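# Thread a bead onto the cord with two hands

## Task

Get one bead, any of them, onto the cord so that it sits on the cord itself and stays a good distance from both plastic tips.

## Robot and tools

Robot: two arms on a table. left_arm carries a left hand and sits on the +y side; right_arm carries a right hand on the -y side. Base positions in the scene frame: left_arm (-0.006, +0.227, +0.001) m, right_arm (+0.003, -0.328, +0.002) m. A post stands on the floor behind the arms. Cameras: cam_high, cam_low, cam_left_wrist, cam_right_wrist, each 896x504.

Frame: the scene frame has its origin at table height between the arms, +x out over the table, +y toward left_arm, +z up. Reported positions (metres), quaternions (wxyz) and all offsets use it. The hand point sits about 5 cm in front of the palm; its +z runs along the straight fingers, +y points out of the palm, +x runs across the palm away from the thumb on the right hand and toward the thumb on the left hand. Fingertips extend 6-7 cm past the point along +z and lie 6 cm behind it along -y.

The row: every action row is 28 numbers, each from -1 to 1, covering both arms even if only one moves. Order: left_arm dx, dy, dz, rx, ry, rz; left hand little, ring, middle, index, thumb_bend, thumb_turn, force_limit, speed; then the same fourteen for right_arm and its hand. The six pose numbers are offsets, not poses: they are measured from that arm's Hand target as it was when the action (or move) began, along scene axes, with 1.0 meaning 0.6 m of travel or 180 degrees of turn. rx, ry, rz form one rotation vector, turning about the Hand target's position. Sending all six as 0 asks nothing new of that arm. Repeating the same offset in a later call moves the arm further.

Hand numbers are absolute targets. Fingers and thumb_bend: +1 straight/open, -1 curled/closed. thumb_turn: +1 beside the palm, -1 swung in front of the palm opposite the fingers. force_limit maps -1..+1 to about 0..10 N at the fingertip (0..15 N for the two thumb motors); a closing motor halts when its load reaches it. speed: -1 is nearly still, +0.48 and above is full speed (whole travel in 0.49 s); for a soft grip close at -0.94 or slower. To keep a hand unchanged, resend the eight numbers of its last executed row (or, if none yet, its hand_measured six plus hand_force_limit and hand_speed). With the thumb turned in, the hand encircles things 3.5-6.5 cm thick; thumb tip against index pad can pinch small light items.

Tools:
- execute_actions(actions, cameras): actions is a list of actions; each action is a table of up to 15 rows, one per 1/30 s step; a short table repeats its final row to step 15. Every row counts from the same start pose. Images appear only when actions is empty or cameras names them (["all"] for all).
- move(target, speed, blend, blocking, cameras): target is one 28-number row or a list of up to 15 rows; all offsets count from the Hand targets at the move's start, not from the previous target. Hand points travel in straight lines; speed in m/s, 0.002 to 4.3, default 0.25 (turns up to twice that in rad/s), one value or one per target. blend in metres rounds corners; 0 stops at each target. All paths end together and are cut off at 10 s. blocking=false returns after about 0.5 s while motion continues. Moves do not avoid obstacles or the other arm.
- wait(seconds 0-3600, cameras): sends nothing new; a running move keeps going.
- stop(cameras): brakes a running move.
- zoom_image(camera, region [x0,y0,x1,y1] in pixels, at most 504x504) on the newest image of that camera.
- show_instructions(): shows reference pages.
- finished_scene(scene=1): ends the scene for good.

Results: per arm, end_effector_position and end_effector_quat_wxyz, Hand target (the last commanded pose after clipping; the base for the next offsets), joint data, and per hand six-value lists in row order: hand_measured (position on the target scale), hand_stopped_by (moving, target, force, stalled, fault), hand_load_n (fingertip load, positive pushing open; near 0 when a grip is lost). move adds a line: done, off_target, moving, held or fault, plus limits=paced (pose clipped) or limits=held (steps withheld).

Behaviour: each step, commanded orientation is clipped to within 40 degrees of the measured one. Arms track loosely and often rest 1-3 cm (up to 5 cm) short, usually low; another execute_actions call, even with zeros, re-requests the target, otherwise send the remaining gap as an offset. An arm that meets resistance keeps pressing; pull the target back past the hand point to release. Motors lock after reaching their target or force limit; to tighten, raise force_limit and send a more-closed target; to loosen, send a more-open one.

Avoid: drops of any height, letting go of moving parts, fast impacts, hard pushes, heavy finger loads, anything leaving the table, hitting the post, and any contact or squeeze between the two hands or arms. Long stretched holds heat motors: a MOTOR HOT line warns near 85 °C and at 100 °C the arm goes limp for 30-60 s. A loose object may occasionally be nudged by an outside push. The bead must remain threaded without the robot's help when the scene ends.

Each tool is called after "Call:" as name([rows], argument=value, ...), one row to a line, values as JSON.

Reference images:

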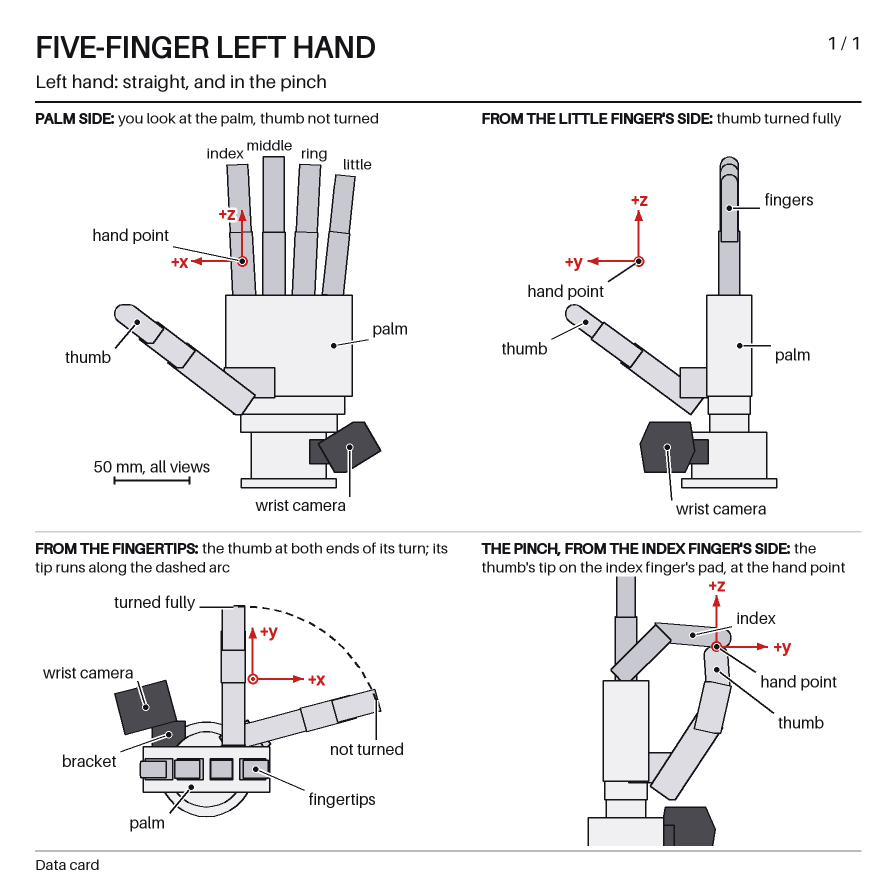

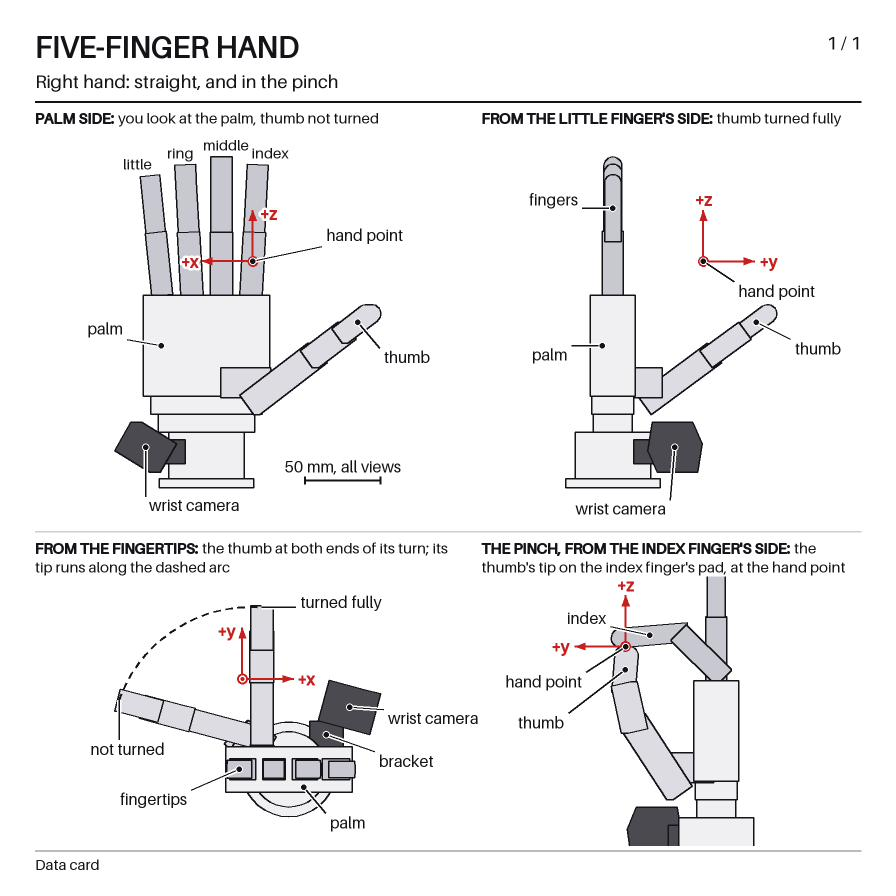

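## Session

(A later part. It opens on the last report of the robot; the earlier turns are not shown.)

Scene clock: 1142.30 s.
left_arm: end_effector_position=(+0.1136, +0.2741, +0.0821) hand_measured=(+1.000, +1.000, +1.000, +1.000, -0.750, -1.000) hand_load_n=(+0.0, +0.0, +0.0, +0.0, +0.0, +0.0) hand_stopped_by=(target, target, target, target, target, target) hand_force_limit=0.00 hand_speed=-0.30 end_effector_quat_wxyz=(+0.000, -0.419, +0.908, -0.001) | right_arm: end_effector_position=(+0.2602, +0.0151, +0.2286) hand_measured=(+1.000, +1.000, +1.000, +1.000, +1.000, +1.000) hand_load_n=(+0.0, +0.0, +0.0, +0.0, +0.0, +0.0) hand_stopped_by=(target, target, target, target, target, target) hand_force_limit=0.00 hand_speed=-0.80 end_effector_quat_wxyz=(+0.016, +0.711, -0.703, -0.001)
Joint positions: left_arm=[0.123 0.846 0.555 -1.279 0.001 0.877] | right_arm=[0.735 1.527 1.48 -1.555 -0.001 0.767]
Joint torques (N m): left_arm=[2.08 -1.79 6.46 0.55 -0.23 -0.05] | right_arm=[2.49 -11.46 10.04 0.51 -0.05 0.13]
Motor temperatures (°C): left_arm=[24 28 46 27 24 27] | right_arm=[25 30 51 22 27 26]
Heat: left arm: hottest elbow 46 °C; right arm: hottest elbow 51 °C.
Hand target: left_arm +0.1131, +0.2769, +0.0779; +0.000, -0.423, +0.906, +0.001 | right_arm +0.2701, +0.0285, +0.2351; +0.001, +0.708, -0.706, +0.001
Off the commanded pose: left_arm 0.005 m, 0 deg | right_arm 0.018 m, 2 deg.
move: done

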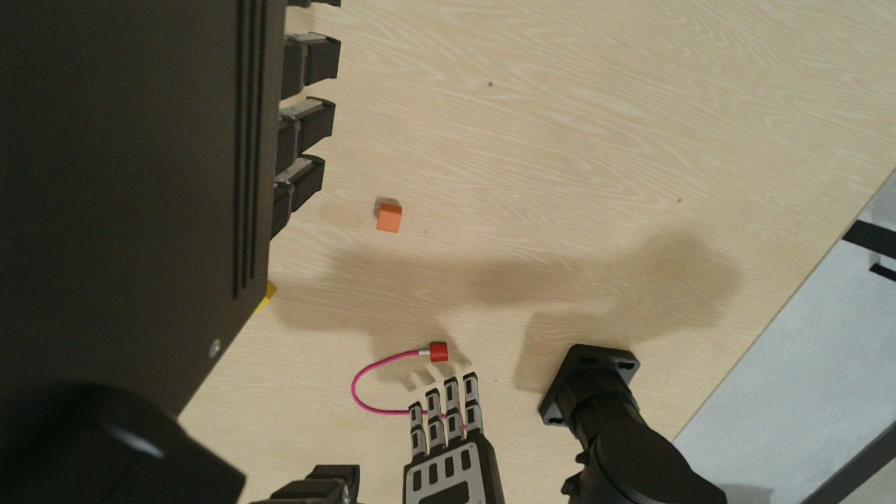

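Call:
execute_actions(actions=[], cameras=["cam_right_wrist","cam_high"])

Scene clock: 1160.30 s.
left_arm: end_effector_position=(+0.1136, +0.2741, +0.0821) hand_measured=(+1.000, +1.000, +1.000, +1.000, -0.750, -1.000) hand_load_n=(+0.0, +0.0, +0.0, +0.0, -0.5, +0.5) hand_stopped_by=(target, target, target, target, target, target) hand_force_limit=0.00 hand_speed=-0.30 end_effector_quat_wxyz=(+0.000, -0.419, +0.908, -0.001) | right_arm: end_effector_position=(+0.2602, +0.0151, +0.2286) hand_measured=(+1.000, +1.000, +1.000, +1.000, +1.000, +1.000) hand_load_n=(+0.0, +0.0, +0.0, +0.0, +0.0, +0.0) hand_stopped_by=(target, target, target, target, target, target) hand_force_limit=0.00 hand_speed=-0.80 end_effector_quat_wxyz=(+0.016, +0.711, -0.703, -0.001)
Joint positions: left_arm=[0.123 0.846 0.555 -1.279 0.001 0.878] | right_arm=[0.735 1.527 1.48 -1.555 -0.001 0.767]
Joint velocities: within noise
Joint torques (N m): left_arm=[1.85 -1.85 6.54 0.5 -0.23 -0.03] | right_arm=[2.26 -11.05 10.02 0.5 -0.02 0.13]
Motor temperatures (°C): left_arm=[24 28 41 27 24 27] | right_arm=[25 30 52 22 27 26]
Heat: left arm: hottest elbow 41 °C; right arm: hottest elbow 52 °C.
Hand target: left_arm +0.1131, +0.2769, +0.0779; +0.000, -0.423, +0.906, +0.001 | right_arm +0.2701, +0.0285, +0.2351; +0.001, +0.708, -0.706, +0.001
Off the commanded pose: left_arm 0.005 m, 0 deg | right_arm 0.018 m, 2 deg.
Images, in order (width x height): cam_high 896x504, cam_right_wrist 896x504.

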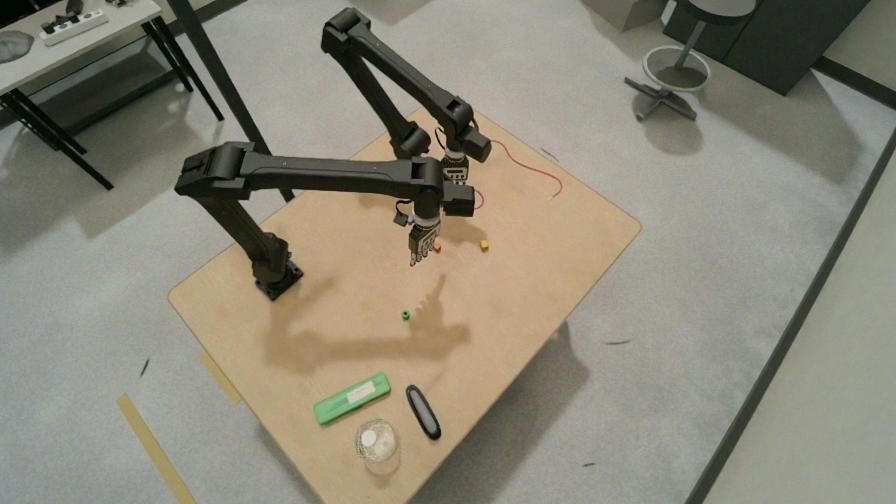

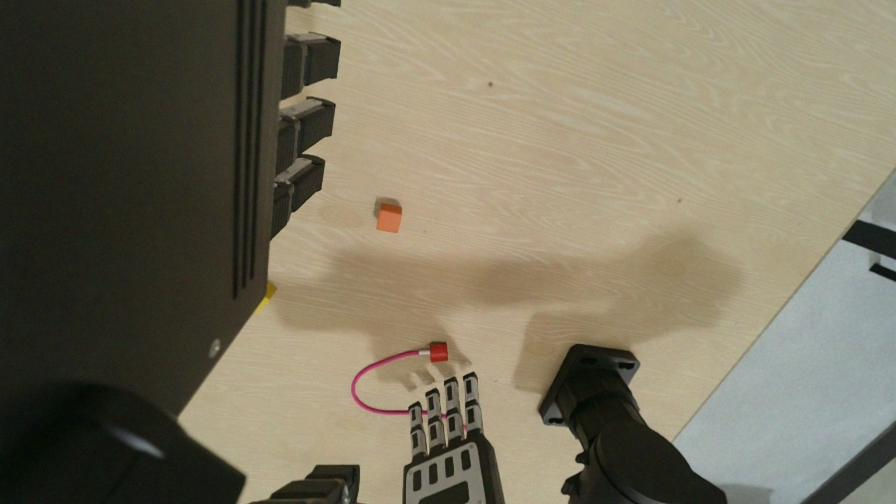

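Call:
zoom_image(camera="cam_right_wrist", region=[340, 320, 520, 440])

Scaled by 2.800 from the camera's image (finer frame: 1280x720).

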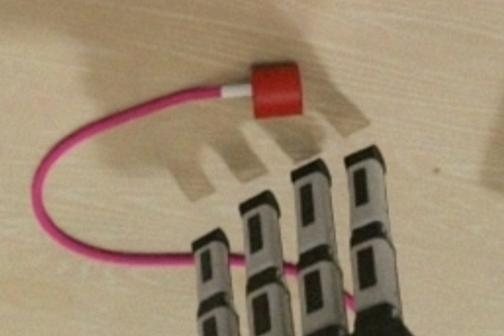

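Call:
move(target=[0.0398,-0.0407,-0.002,0,0,0,1,1,1,1,-0.75,-1,0,-0.3,0,0,0,0,0,0,1,1,1,1,1,1,0,-0.8], speed=0.05, cameras=["cam_right_wrist"])

Scene clock: 1249.03 s.
left_arm: end_effector_position=(+0.1213, +0.2607, +0.0774) hand_measured=(+1.000, +1.000, +0.998, +1.000, -0.750, -1.000) hand_load_n=(+0.0, +0.0, -9.5, +0.0, +0.0, +0.0) hand_stopped_by=(target, target, target, target, target, target) hand_force_limit=0.00 hand_speed=-0.30 end_effector_quat_wxyz=(-0.008, -0.426, +0.904, +0.017) | right_arm: end_effector_position=(+0.2602, +0.0151, +0.2286) hand_measured=(+1.000, +1.000, +1.000, +1.000, +1.000, +1.000) hand_load_n=(+0.0, +0.0, +0.0, +0.0, -0.5, +0.5) hand_stopped_by=(target, target, target, target, target, target) hand_force_limit=0.00 hand_speed=-0.80 end_effector_quat_wxyz=(+0.016, +0.711, -0.703, -0.001)
Joint positions: left_arm=[0.027 0.904 0.563 -1.256 -0.026 0.765] | right_arm=[0.735 1.527 1.48 -1.555 -0.001 0.767]
Joint torques (N m): left_arm=[-1.14 -0.97 8.35 1.31 0.75 -0.24] | right_arm=[2.14 -11.34 10.04 0.57 -0.03 0.12]
Heat: left arm: hottest elbow 37 °C; right arm: hottest elbow 52 °C.
Hand target: left_arm +0.1369, +0.2525, +0.0767; +0.000, -0.423, +0.906, +0.001 | right_arm +0.2701, +0.0285, +0.2351; +0.001, +0.708, -0.706, +0.001
Off the commanded pose: left_arm 0.018 m, 2 deg | right_arm 0.018 m, 2 deg.
move: off_target (left_arm)

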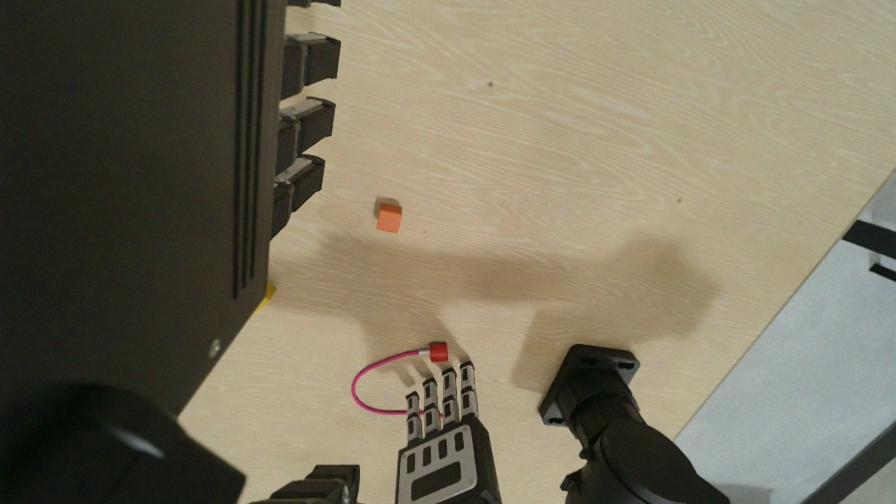

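Call:
move(target=[0.0,-0.0,0.010,0,0,0,1,1,1,1,-0.75,-1,0,-0.3,0,0,0,0,0,0,1,1,1,1,1,1,0,-0.8], speed=0.05, cameras=["cam_right_wrist"])

Call:
zoom_image(camera="cam_right_wrist", region=[340, 320, 520, 440])

Scene clock: 1255.13 s.
left_arm: end_effector_position=(+0.1212, +0.2609, +0.0779) hand_measured=(+1.000, +1.000, +0.998, +1.000, -0.750, -1.000) hand_load_n=(+0.0, +0.0, -8.0, +0.0, +0.0, +0.0) hand_stopped_by=(target, target, target, target, target, target) hand_force_limit=0.00 hand_speed=-0.30 end_effector_quat_wxyz=(-0.008, -0.427, +0.904, +0.017) | right_arm: end_effector_position=(+0.2602, +0.0151, +0.2286) hand_measured=(+1.000, +1.000, +1.000, +1.000, +1.000, +1.000) hand_load_n=(+0.0, +0.0, +0.0, +0.0, -0.5, -0.5) hand_stopped_by=(target, target, target, target, target, target) hand_force_limit=0.00 hand_speed=-0.80 end_effector_quat_wxyz=(+0.016, +0.711, -0.703, -0.001)
Joint positions: left_arm=[0.027 0.904 0.565 -1.258 -0.027 0.764] | right_arm=[0.735 1.527 1.48 -1.555 -0.001 0.767]
Joint torques (N m): left_arm=[-1.03 -1.79 9.2 0.49 0.76 -0.24] | right_arm=[2.43 -11.46 9.99 0.58 -0.01 0.14]
Heat: left arm: hottest elbow 38 °C; right arm: hottest elbow 52 °C.
Hand target: left_arm +0.1371, +0.2525, +0.0827; +0.000, -0.423, +0.906, +0.001 | right_arm +0.2701, +0.0285, +0.2351; +0.001, +0.708, -0.706, +0.001
Off the commanded pose: left_arm 0.018 m, 2 deg | right_arm 0.018 m, 2 deg.
move: off_target (left_arm)

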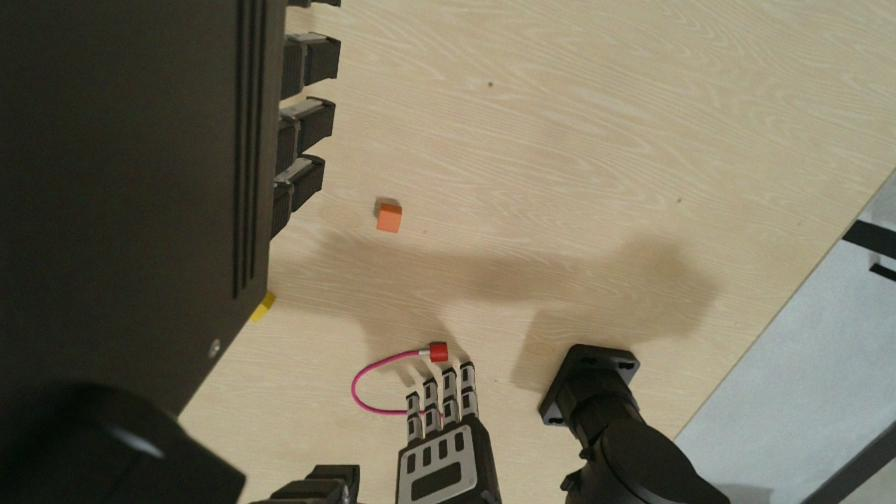

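Scaled by 2.800 from the camera's image (finer frame: 1280x720).

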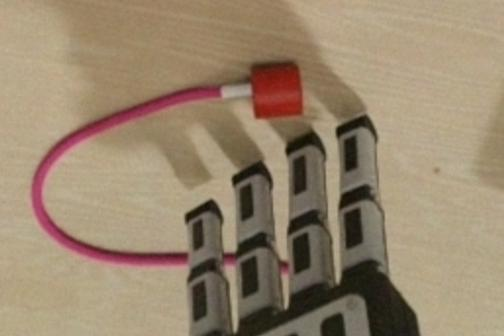

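Call:
move(target=[0.0,-0.0,0.015,0,0,0,1,1,1,1,-0.75,-1,0,-0.3,0,0,0,0,0,0,1,1,1,1,1,1,0,-0.8], speed=0.05, cameras=[])

Scene clock: 1259.30 s.
left_arm: end_effector_position=(+0.1220, +0.2558, +0.0781) hand_measured=(+1.000, +1.000, +1.000, +1.000, -0.750, -1.000) hand_load_n=(+0.0, +0.0, -0.5, +0.0, +0.0, +0.0) hand_stopped_by=(target, target, target, target, target, target) hand_force_limit=0.00 hand_speed=-0.30 end_effector_quat_wxyz=(-0.011, -0.426, +0.905, +0.009) | right_arm: end_effector_position=(+0.2602, +0.0151, +0.2286) hand_measured=(+1.000, +1.000, +1.000, +1.000, +1.000, +1.000) hand_load_n=(+0.0, +0.0, +0.0, +0.0, +0.0, +0.0) hand_stopped_by=(target, target, target, target, target, target) hand_force_limit=0.00 hand_speed=-0.80 end_effector_quat_wxyz=(+0.016, +0.711, -0.703, -0.001)
Joint positions: left_arm=[0.019 0.904 0.566 -1.26 -0.008 0.758] | right_arm=[0.735 1.527 1.48 -1.555 -0.001 0.767]
Joint torques (N m): left_arm=[-0.73 -2.32 10.41 -0.72 0.08 -0.19] | right_arm=[2.49 -11.69 10 0.49 -0.03 0.15]
Heat: left arm: hottest elbow 39 °C; right arm: hottest elbow 52 °C.
Hand target: left_arm +0.1370, +0.2525, +0.0917; +0.000, -0.423, +0.906, +0.001 | right_arm +0.2701, +0.0285, +0.2351; +0.001, +0.708, -0.706, +0.001
Off the commanded pose: left_arm 0.021 m, 2 deg | right_arm 0.018 m, 2 deg.
move: off_target (left_arm)

Call:
move(target=[0.0142,-0.0142,-0.012,0,0,0,1,1,1,1,-0.75,-1,0,-0.3,0,0,0,0,0,0,1,1,1,1,1,1,0,-0.8], speed=0.05, cameras=["cam_right_wrist"])

Call:
zoom_image(camera="cam_right_wrist", region=[340, 320, 520, 440])

Scene clock: 1268.07 s.
left_arm: end_effector_position=(+0.1251, +0.2508, +0.0785) hand_measured=(+1.000, +1.000, +1.000, +1.000, -0.750, -1.000) hand_load_n=(+0.0, +0.0, -7.0, +0.0, +0.0, +0.0) hand_stopped_by=(target, target, target, target, target, target) hand_force_limit=0.00 hand_speed=-0.30 end_effector_quat_wxyz=(-0.016, -0.427, +0.904, +0.017) | right_arm: end_effector_position=(+0.2602, +0.0151, +0.2286) hand_measured=(+1.000, +1.000, +1.000, +1.000, +1.000, +1.000) hand_load_n=(+0.0, +0.0, +0.0, +0.0, +0.0, +0.0) hand_stopped_by=(target, target, target, target, target, target) hand_force_limit=0.00 hand_speed=-0.80 end_effector_quat_wxyz=(+0.016, +0.711, -0.703, -0.001)
Joint positions: left_arm=[-0.017 0.93 0.577 -1.26 -0.018 0.721] | right_arm=[0.735 1.527 1.48 -1.555 -0.001 0.767]
Joint torques (N m): left_arm=[-1.14 -1.96 9.7 0.88 0.45 -0.23] | right_arm=[2.26 -11.22 10.02 0.54 -0.03 0.14]
Heat: left arm: hottest elbow 40 °C; right arm: hottest elbow 52 °C.
Hand target: left_arm +0.1456, +0.2440, +0.0845; +0.000, -0.423, +0.906, +0.001 | right_arm +0.2701, +0.0285, +0.2351; +0.001, +0.708, -0.706, +0.001
Off the commanded pose: left_arm 0.022 m, 3 deg | right_arm 0.018 m, 2 deg.
move: off_target (left_arm)

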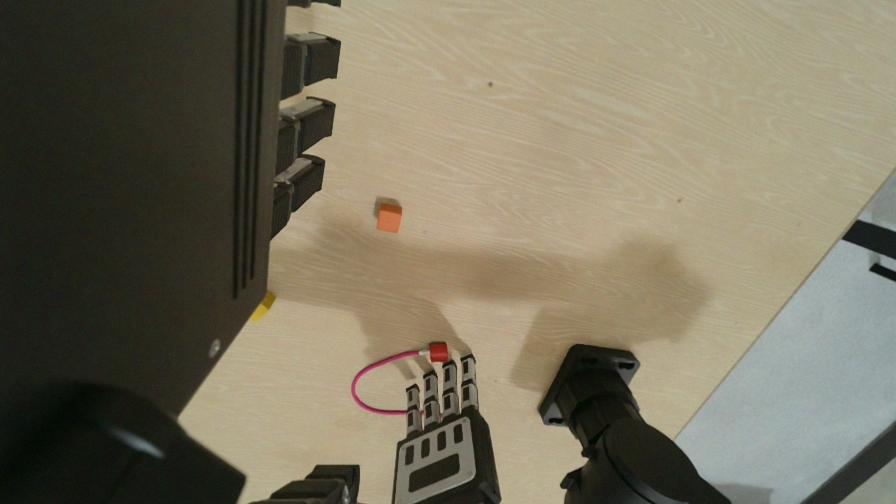

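Scaled by 2.800 from the camera's image (finer frame: 1280x720).

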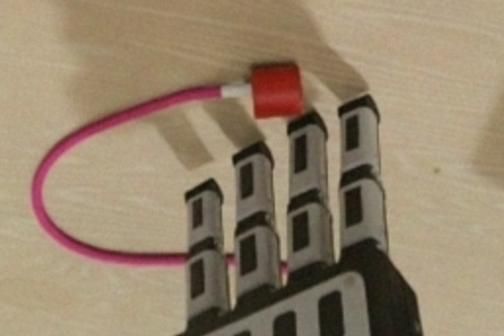

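Call:
move(target=[0.0,0.0,0.0175,0,0,0,1,1,1,1,-0.75,-1,0,-0.3,0,0,0,0,0,0,1,1,1,1,1,1,0,-0.8], speed=0.1, cameras=[])

Call:
move(target=[0.02,0.0,0.0,0,0,0,1,1,1,1,-0.75,-1,0,-0.3,0,0,0,0,0,0,1,1,1,1,1,1,0,-0.8], speed=0.05, cameras=["cam_right_wrist"])

Call:
zoom_image(camera="cam_right_wrist", region=[340, 320, 520, 440])

Scene clock: 1279.30 s.
left_arm: end_effector_position=(+0.1285, +0.2469, +0.0810) hand_measured=(+1.000, +1.000, +1.000, +1.000, -0.750, -1.000) hand_load_n=(+0.0, +0.0, +0.0, +0.0, +0.0, +0.0) hand_stopped_by=(target, target, target, target, target, target) hand_force_limit=0.00 hand_speed=-0.30 end_effector_quat_wxyz=(-0.015, -0.426, +0.905, +0.009) | right_arm: end_effector_position=(+0.2602, +0.0151, +0.2286) hand_measured=(+1.000, +1.000, +1.000, +1.000, +1.000, +1.000) hand_load_n=(+0.0, +0.5, +0.0, +0.0, +0.0, +0.0) hand_stopped_by=(target, target, target, target, target, target) hand_force_limit=0.00 hand_speed=-0.80 end_effector_quat_wxyz=(+0.016, +0.711, -0.703, -0.001)
Joint positions: left_arm=[-0.024 0.93 0.586 -1.261 -0.004 0.717] | right_arm=[0.735 1.527 1.48 -1.555 -0.001 0.767]
Joint torques (N m): left_arm=[-0.67 -2.73 10.58 -0.54 -0.05 -0.16] | right_arm=[2.2 -11.28 9.98 0.54 -0.01 0.14]
Heat: left arm: hottest elbow 41 °C; right arm: hottest elbow 52 °C.
Hand target: left_arm +0.1454, +0.2440, +0.0950; +0.000, -0.423, +0.906, +0.001 | right_arm +0.2701, +0.0285, +0.2351; +0.001, +0.708, -0.706, +0.001
Off the commanded pose: left_arm 0.022 m, 2 deg | right_arm 0.018 m, 2 deg.
move: off_target (left_arm)

Scene clock: 1279.87 s.
left_arm: end_effector_position=(+0.1362, +0.2470, +0.0833) hand_measured=(+1.000, +1.000, +1.000, +1.000, -0.750, -1.000) hand_load_n=(+0.0, +0.0, +0.0, +0.0, +0.0, +0.0) hand_stopped_by=(target, target, target, target, target, target) hand_force_limit=0.00 hand_speed=-0.30 end_effector_quat_wxyz=(-0.022, -0.426, +0.904, +0.012) | right_arm: end_effector_position=(+0.2602, +0.0151, +0.2286) hand_measured=(+1.000, +1.000, +1.000, +1.000, +1.000, +1.000) hand_load_n=(+0.0, +0.0, +0.0, +0.0, +0.0, +0.0) hand_stopped_by=(target, target, target, target, target, target) hand_force_limit=0.00 hand_speed=-0.80 end_effector_quat_wxyz=(+0.016, +0.711, -0.703, -0.001)
Joint positions: left_arm=[-0.024 0.97 0.611 -1.261 -0.004 0.715] | right_arm=[0.735 1.527 1.48 -1.555 -0.001 0.767]
Joint torques (N m): left_arm=[-0.56 -3.08 10.41 0.14 -0.06 -0.18] | right_arm=[2.49 -11.28 10.11 0.58 -0.02 0.14]
Heat: left arm: hottest elbow 41 °C; right arm: hottest elbow 52 °C.
Hand target: left_arm +0.1575, +0.2440, +0.0951; +0.000, -0.423, +0.906, +0.001 | right_arm +0.2701, +0.0285, +0.2351; +0.001, +0.708, -0.706, +0.001
Off the commanded pose: left_arm 0.024 m, 3 deg | right_arm 0.018 m, 2 deg.
move: off_target (left_arm)

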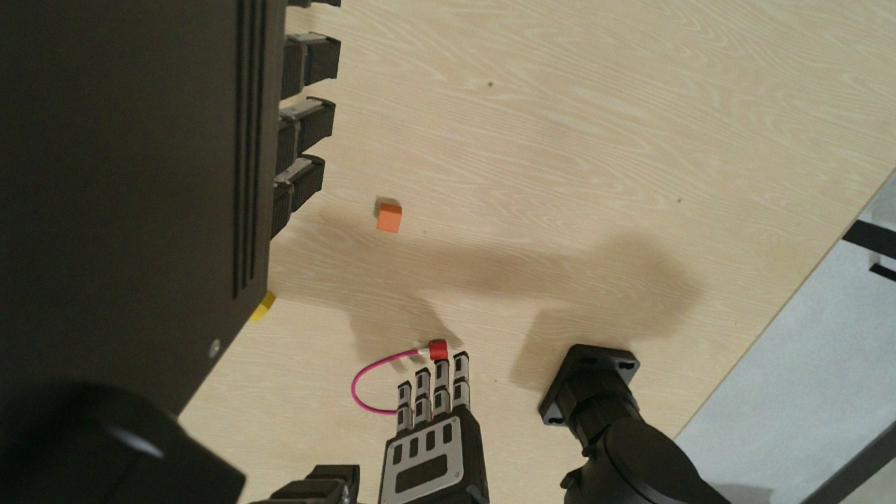

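Scaled by 2.800 from the camera's image (finer frame: 1280x720).

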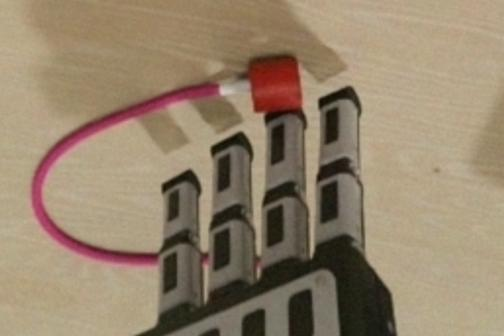

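Call:
move(target=[0.0367,-0.0233,0.0,0,0,0,1,1,1,1,-0.75,-1,0,-0.3,0,0,0,0,0,0,1,1,1,1,1,1,0,-0.8], speed=0.04, cameras=["cam_right_wrist"])

Call:
zoom_image(camera="cam_right_wrist", region=[340, 300, 520, 420])

Scene clock: 1290.00 s.
left_arm: end_effector_position=(+0.1570, +0.2343, +0.0843) hand_measured=(+1.000, +1.000, +1.000, +1.000, -0.750, -1.000) hand_load_n=(+0.0, +0.0, +0.0, +0.0, +0.0, +0.0) hand_stopped_by=(target, target, target, target, target, target) hand_force_limit=0.00 hand_speed=-0.30 end_effector_quat_wxyz=(-0.022, -0.425, +0.905, +0.013) | right_arm: end_effector_position=(+0.2602, +0.0151, +0.2286) hand_measured=(+1.000, +1.000, +1.000, +1.000, +1.000, +1.000) hand_load_n=(+0.0, +0.0, +0.0, +0.0, +0.0, +0.0) hand_stopped_by=(target, target, target, target, target, target) hand_force_limit=0.00 hand_speed=-0.80 end_effector_quat_wxyz=(+0.016, +0.711, -0.703, -0.001)
Joint positions: left_arm=[-0.082 1.039 0.654 -1.237 -0.003 0.659] | right_arm=[0.735 1.527 1.48 -1.555 -0.001 0.767]
Joint torques (N m): left_arm=[-0.44 -4.37 10.35 0.39 -0.08 -0.18] | right_arm=[2.49 -11.28 10.02 0.46 -0.02 0.14]
Heat: left arm: hottest elbow 42 °C; right arm: hottest elbow 52 °C.
Hand target: left_arm +0.1795, +0.2300, +0.0950; +0.000, -0.423, +0.906, +0.001 | right_arm +0.2701, +0.0285, +0.2351; +0.001, +0.708, -0.706, +0.001
Off the commanded pose: left_arm 0.025 m, 3 deg | right_arm 0.018 m, 2 deg.
move: off_target (left_arm)

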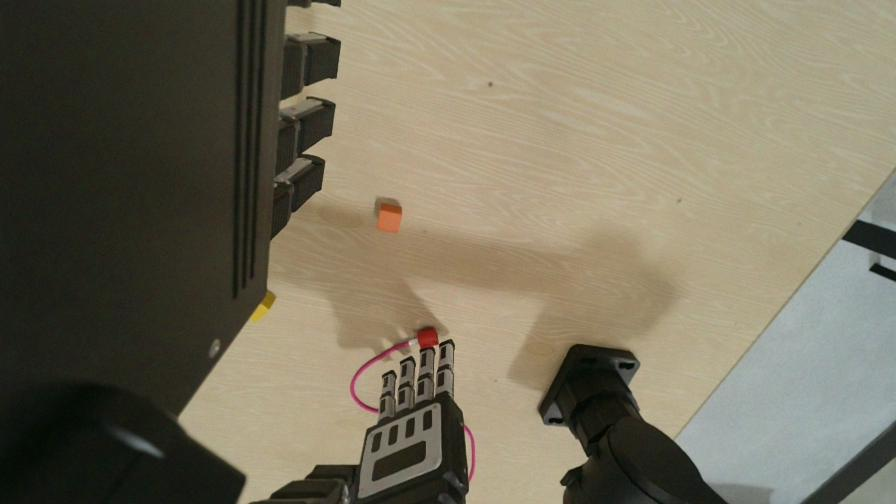

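Scaled by 2.800 from the camera's image (finer frame: 1280x720).

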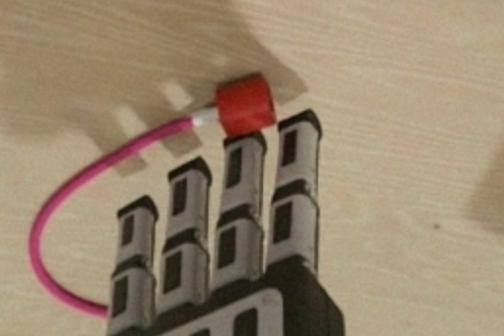

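Call:
move(target=[0.0272,-0.0375,0.0,0,0,0.0389,1,1,1,1,-0.75,-1,0,-0.3,0,0,0,0,0,0,1,1,1,1,1,1,0,-0.8], speed=0.04, cameras=["cam_right_wrist"])

Call:
zoom_image(camera="cam_right_wrist", region=[340, 300, 520, 420])

Scene clock: 1298.50 s.
left_arm: end_effector_position=(+0.1732, +0.2133, +0.0849) hand_measured=(+1.000, +1.000, +1.000, +1.000, -0.750, -1.000) hand_load_n=(+0.0, +0.0, +0.0, +0.0, +0.0, +0.0) hand_stopped_by=(target, target, target, target, target, target) hand_force_limit=0.00 hand_speed=-0.30 end_effector_quat_wxyz=(-0.020, -0.480, +0.877, +0.015) | right_arm: end_effector_position=(+0.2602, +0.0151, +0.2286) hand_measured=(+1.000, +1.000, +1.000, +1.000, +1.000, +1.000) hand_load_n=(+0.0, +0.0, +0.0, +0.0, +0.0, +0.0) hand_stopped_by=(target, target, target, target, target, target) hand_force_limit=0.00 hand_speed=-0.80 end_effector_quat_wxyz=(+0.016, +0.711, -0.703, -0.001)
Joint positions: left_arm=[-0.131 1.095 0.693 -1.218 -0.003 0.487] | right_arm=[0.735 1.527 1.48 -1.555 -0.001 0.767]
Joint torques (N m): left_arm=[-0.44 -4.72 10.3 0.32 -0.07 -0.17] | right_arm=[2.67 -11.46 9.98 0.5 -0.02 0.16]
Heat: left arm: hottest elbow 44 °C; right arm: hottest elbow 53 °C.
Hand target: left_arm +0.1959, +0.2075, +0.0950; +0.000, -0.477, +0.879, +0.001 | right_arm +0.2701, +0.0285, +0.2351; +0.001, +0.708, -0.706, +0.001
Off the commanded pose: left_arm 0.025 m, 3 deg | right_arm 0.018 m, 2 deg.
move: off_target (left_arm)

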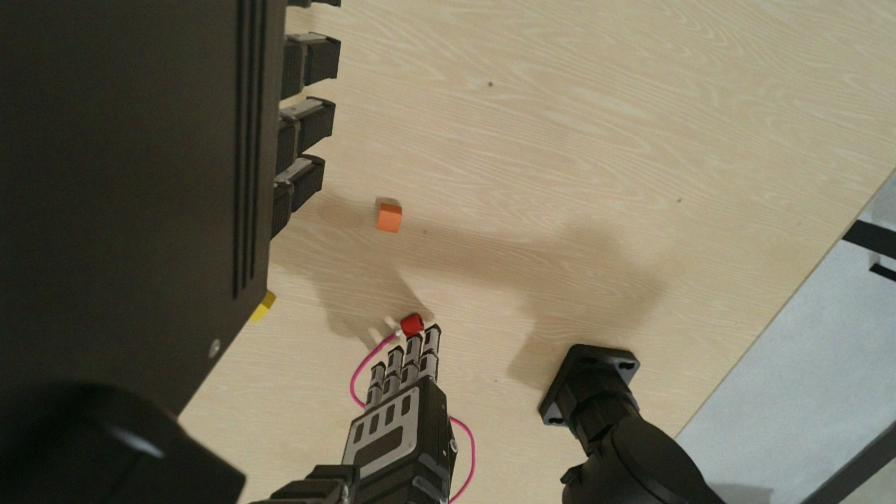

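Scaled by 2.800 from the camera's image (finer frame: 1280x720).

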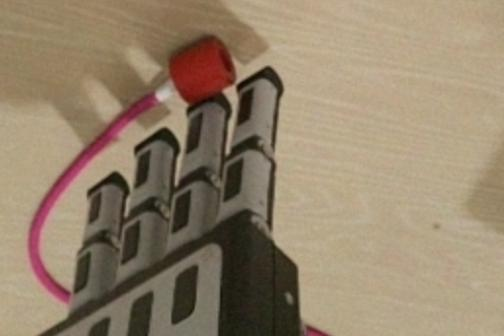

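Call:
move(target=[0.0288,-0.0397,0.0,0,0,0.0556,1,1,1,1,-0.75,-1,0,-0.3,0,0,0,0,0,0,1,1,1,1,1,1,0,-0.8], speed=0.04, cameras=["cam_right_wrist"])

Call:
zoom_image(camera="cam_right_wrist", region=[300, 280, 480, 400])

Scene clock: 1306.80 s.
left_arm: end_effector_position=(+0.1905, +0.1907, +0.0853) hand_measured=(+1.000, +1.000, +1.000, +1.000, -0.750, -1.000) hand_load_n=(-0.5, +0.0, +0.0, +0.0, +0.0, +0.0) hand_stopped_by=(target, target, target, target, target, target) hand_force_limit=0.00 hand_speed=-0.30 end_effector_quat_wxyz=(-0.018, -0.555, +0.832, +0.017) | right_arm: end_effector_position=(+0.2602, +0.0151, +0.2286) hand_measured=(+1.000, +1.000, +1.000, +1.000, +1.000, +1.000) hand_load_n=(+0.0, +0.0, +0.0, +0.0, +0.0, +0.0) hand_stopped_by=(target, target, target, target, target, target) hand_force_limit=0.00 hand_speed=-0.80 end_effector_quat_wxyz=(+0.016, +0.711, -0.703, -0.001)
Joint positions: left_arm=[-0.166 1.151 0.734 -1.203 -0.003 0.277] | right_arm=[0.735 1.527 1.48 -1.555 -0.001 0.767]
Joint torques (N m): left_arm=[-0.62 -5.54 10.29 0.32 -0.05 -0.18] | right_arm=[2.49 -11.4 10.04 0.51 -0.03 0.15]
Heat: left arm: hottest elbow 45 °C; right arm: hottest elbow 53 °C.
Hand target: left_arm +0.2130, +0.1836, +0.0950; +0.000, -0.552, +0.834, +0.001 | right_arm +0.2701, +0.0285, +0.2351; +0.001, +0.708, -0.706, +0.001
Off the commanded pose: left_arm 0.026 m, 3 deg | right_arm 0.018 m, 2 deg.
move: off_target (left_arm)

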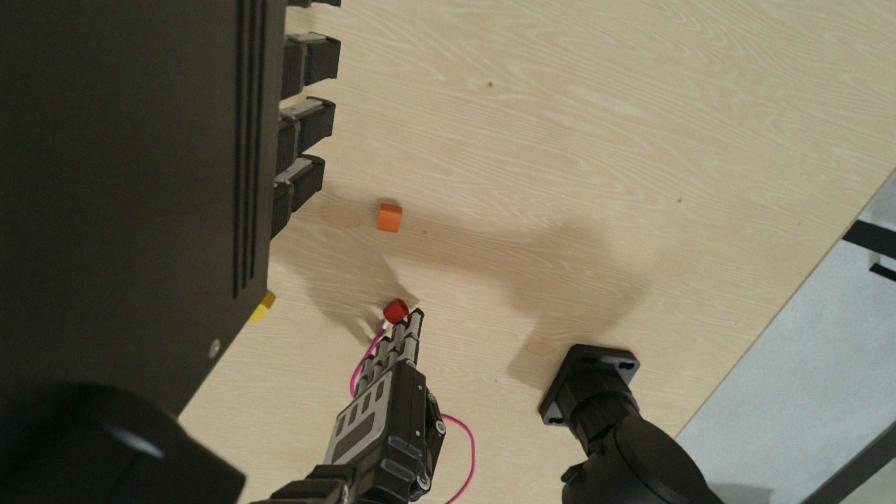

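Scaled by 2.800 from the camera's image (finer frame: 1280x720).

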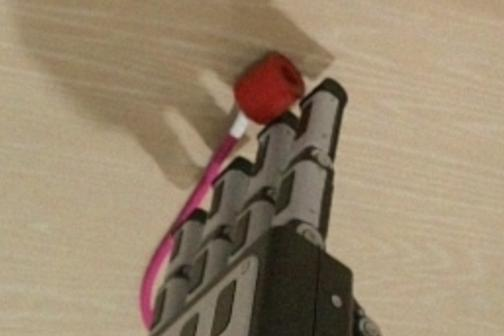

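Call:
move(target=[0.0345,-0.0337,0.0,0,0,0.0611,1,1,1,1,-0.75,-1,0,-0.3,0,0,0,0,0,0,1,1,1,1,1,1,0,-0.8], speed=0.04, cameras=["cam_right_wrist"])

Call:
zoom_image(camera="cam_right_wrist", region=[300, 260, 480, 380])

Scene clock: 1317.70 s.
left_arm: end_effector_position=(+0.2114, +0.1712, +0.0856) hand_measured=(+1.000, +1.000, +1.000, +1.000, -0.750, -1.000) hand_load_n=(+0.0, +0.0, +0.0, +0.0, +0.0, +0.0) hand_stopped_by=(target, target, target, target, target, target) hand_force_limit=0.00 hand_speed=-0.30 end_effector_quat_wxyz=(-0.016, -0.632, +0.774, +0.019) | right_arm: end_effector_position=(+0.2602, +0.0151, +0.2286) hand_measured=(+1.000, +1.000, +1.000, +1.000, +1.000, +1.000) hand_load_n=(+0.0, +0.0, +0.0, +0.0, +0.0, +0.0) hand_stopped_by=(target, target, target, target, target, target) hand_force_limit=0.00 hand_speed=-0.80 end_effector_quat_wxyz=(+0.016, +0.711, -0.703, -0.001)
Joint positions: left_arm=[-0.182 1.207 0.778 -1.191 -0.003 0.069] | right_arm=[0.735 1.527 1.48 -1.555 -0.001 0.767]
Joint torques (N m): left_arm=[-0.62 -6.65 10.22 0.38 -0.04 -0.18] | right_arm=[2.26 -11.4 10.1 0.53 -0.04 0.13]
Motor temperatures (°C): left_arm=[24 28 46 27 24 27] | right_arm=[24 30 53 22 26 26]
Heat: left arm: hottest elbow 46 °C; right arm: hottest elbow 53 °C.
Hand target: left_arm +0.2338, +0.1634, +0.0950; +0.000, -0.629, +0.777, +0.001 | right_arm +0.2701, +0.0285, +0.2351; +0.001, +0.708, -0.706, +0.001
Off the commanded pose: left_arm 0.025 m, 3 deg | right_arm 0.018 m, 2 deg.
move: off_target (left_arm)

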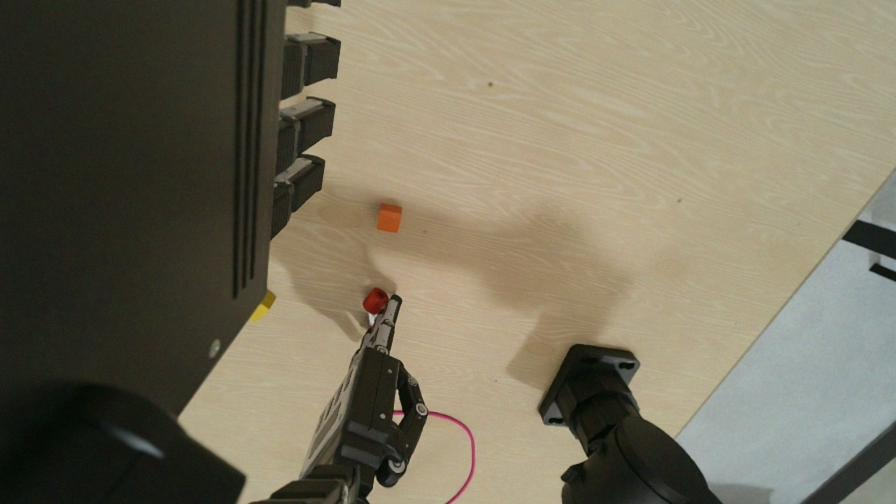

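Scaled by 2.800 from the camera's image (finer frame: 1280x720).

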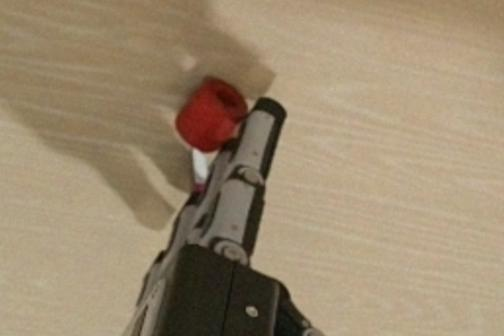

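Call:
move([
  [-0.05,0.01,0.03,0,0,0,1,1,1,1,-0.75,-1,0,-0.3,0,0,0,0,0,0,1,1,1,1,1,1,0,-0.8],
  [-0.07,0.02,0.15,0,0,0,1,1,1,1,-0.75,-1,0,-0.3,0,0,0,0,0,0,1,1,1,1,1,1,0,-0.8],
], speed=0.08, blend=0.01, cameras=["cam_right_wrist","cam_left_wrist"])

Call:
zoom_image(camera="cam_right_wrist", region=[300, 260, 480, 380])

Scene clock: 1334.23 s.
left_arm: end_effector_position=(+0.1797, +0.1758, +0.1678) hand_measured=(+1.000, +1.000, +1.000, +1.000, -0.750, -1.000) hand_load_n=(+0.0, +0.0, -0.5, +0.0, +0.0, +0.0) hand_stopped_by=(target, target, target, target, target, target) hand_force_limit=0.00 hand_speed=-0.30 end_effector_quat_wxyz=(-0.014, -0.630, +0.776, +0.017) | right_arm: end_effector_position=(+0.2602, +0.0151, +0.2286) hand_measured=(+1.000, +1.000, +1.000, +1.000, +1.000, +1.000) hand_load_n=(+0.0, +0.0, +0.0, +0.5, +0.0, +0.0) hand_stopped_by=(target, target, target, target, target, target) hand_force_limit=0.00 hand_speed=-0.80 end_effector_quat_wxyz=(+0.016, +0.711, -0.703, -0.001)
Joint positions: left_arm=[-0.182 1.036 0.882 -1.46 -0.003 0.075] | right_arm=[0.735 1.527 1.48 -1.555 -0.001 0.767]
Joint torques (N m): left_arm=[1.08 -6.36 10.93 -0.73 -0.09 -0.04] | right_arm=[2.32 -11.28 10.06 0.44 -0.04 0.12]
Heat: left arm: hottest elbow 47 °C; right arm: hottest elbow 53 °C.
Hand target: left_arm +0.1917, +0.1755, +0.1850; +0.000, -0.629, +0.777, +0.001 | right_arm +0.2701, +0.0285, +0.2351; +0.001, +0.708, -0.706, +0.001
Off the commanded pose: left_arm 0.021 m, 2 deg | right_arm 0.018 m, 2 deg.
move: off_target (left_arm)
Images, in order (width x height): cam_left_wrist 896x504, cam_right_wrist 896x504.

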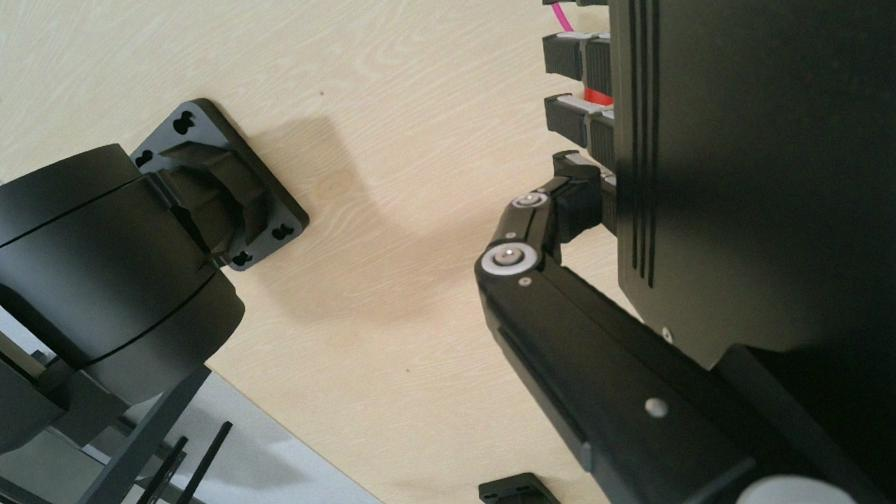

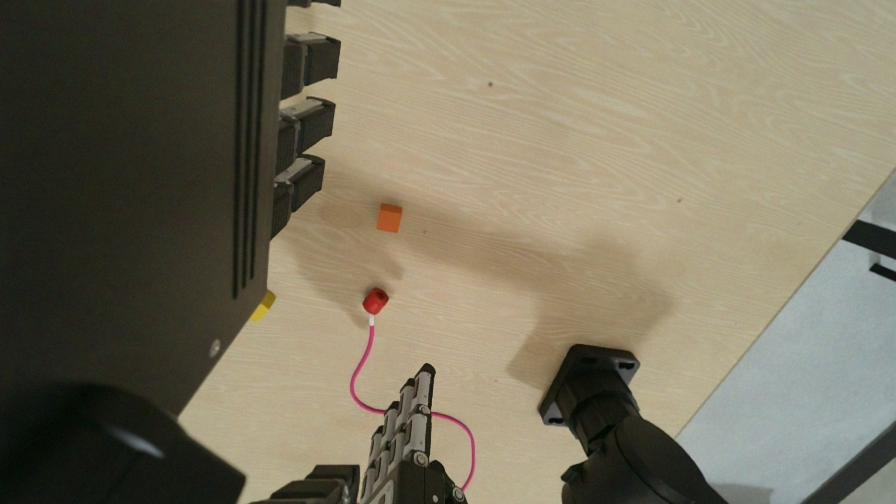

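Scaled by 2.800 from the camera's image (finer frame: 1280x720).

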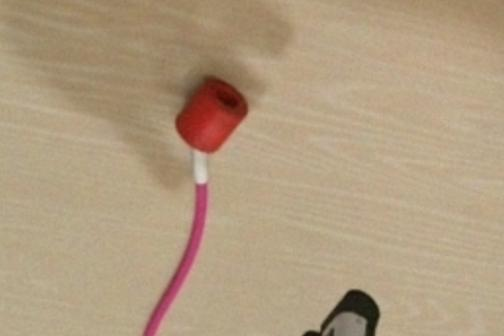

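Call:
move([
  [0,0,0,0,0,0,-0.95,-0.95,-0.95,-0.1,-0.75,-1,0,0,0,0,0,0,0,0,1,1,1,1,1,1,0,-0.8],
  [0.1488,0.0875,-0.09,0,0,0.0667,-0.95,-0.95,-0.95,-0.1,-0.75,-1,0,0,0,0,0,0,0,0,1,1,1,1,1,1,0,-0.8],
], speed=0.15, cameras=["cam_right_wrist","cam_low","cam_high"])

Scene clock: 1372.80 s.
left_arm: end_effector_position=(+0.2588, +0.2238, +0.1191) hand_measured=(-0.950, -0.950, +0.004, -0.088, -0.750, -1.000) hand_load_n=(+0.0, +0.0, +5.0, +5.5, +0.0, +2.0) hand_stopped_by=(target, target, force, force, target, target) hand_force_limit=0.00 hand_speed=0.00 end_effector_quat_wxyz=(+0.021, +0.703, -0.711, -0.019) | right_arm: end_effector_position=(+0.2602, +0.0151, +0.2286) hand_measured=(+1.000, +1.000, +1.000, +1.000, +1.000, +1.000) hand_load_n=(+0.0, +0.0, +0.0, +0.0, +0.0, +0.0) hand_stopped_by=(target, target, target, target, target, target) hand_force_limit=0.00 hand_speed=-0.80 end_effector_quat_wxyz=(+0.016, +0.711, -0.703, -0.001)
Joint positions: left_arm=[0.033 1.291 0.942 -1.279 -0.003 0.094] | right_arm=[0.735 1.527 1.48 -1.555 -0.001 0.767]
Joint torques (N m): left_arm=[1.2 -9.17 10.43 0.24 -0.08 -0.12] | right_arm=[2.37 -11.46 9.96 0.51 -0.05 0.13]
Heat: left arm: hottest elbow 46 °C; right arm: hottest elbow 53 °C.
Hand target: left_arm +0.2810, +0.2280, +0.1310; +0.000, +0.707, -0.707, -0.001 | right_arm +0.2701, +0.0285, +0.2351; +0.001, +0.708, -0.706, +0.001
Off the commanded pose: left_arm 0.025 m, 3 deg | right_arm 0.018 m, 2 deg.
move: off_target (left_arm)
Images, in order (width x height): cam_high 896x504, cam_low 896x504, cam_right_wrist 896x504.

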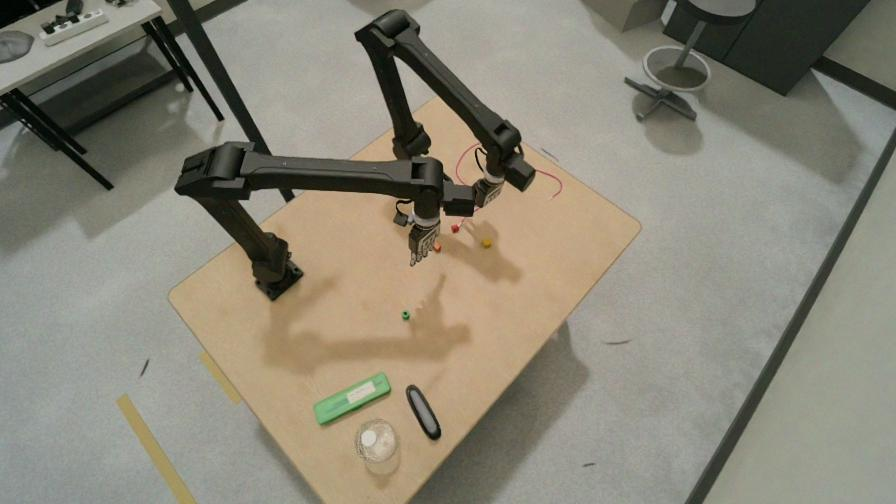

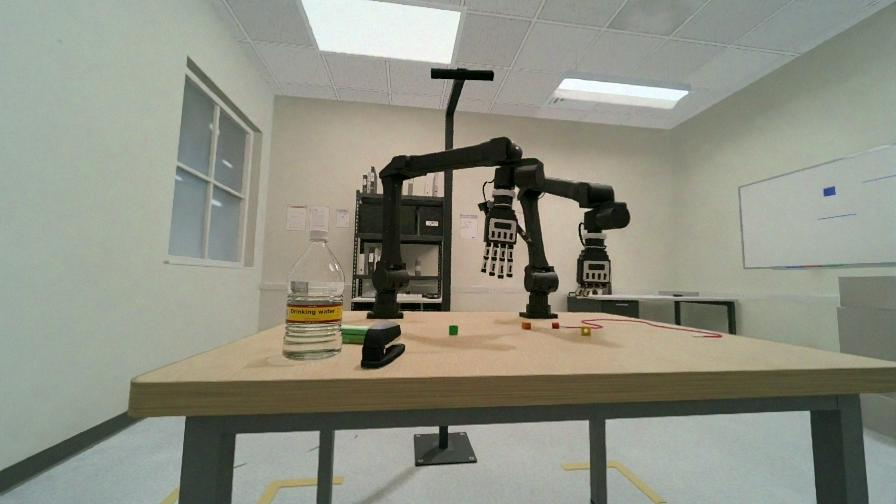

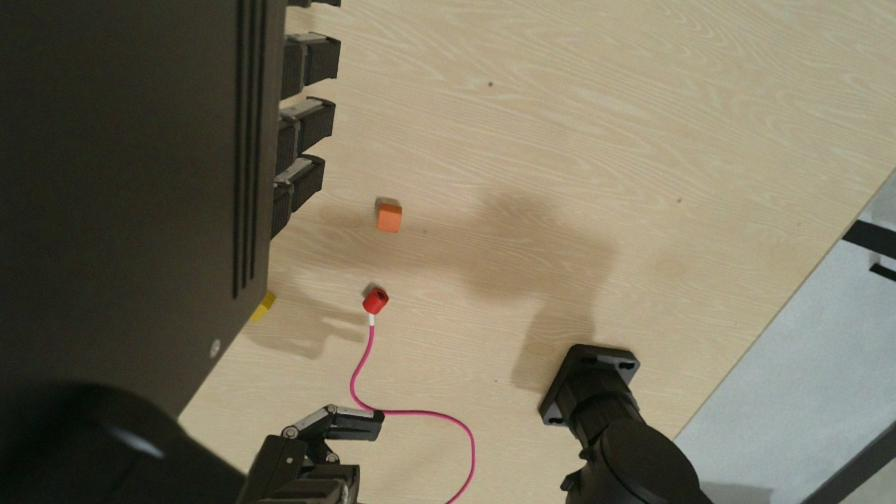

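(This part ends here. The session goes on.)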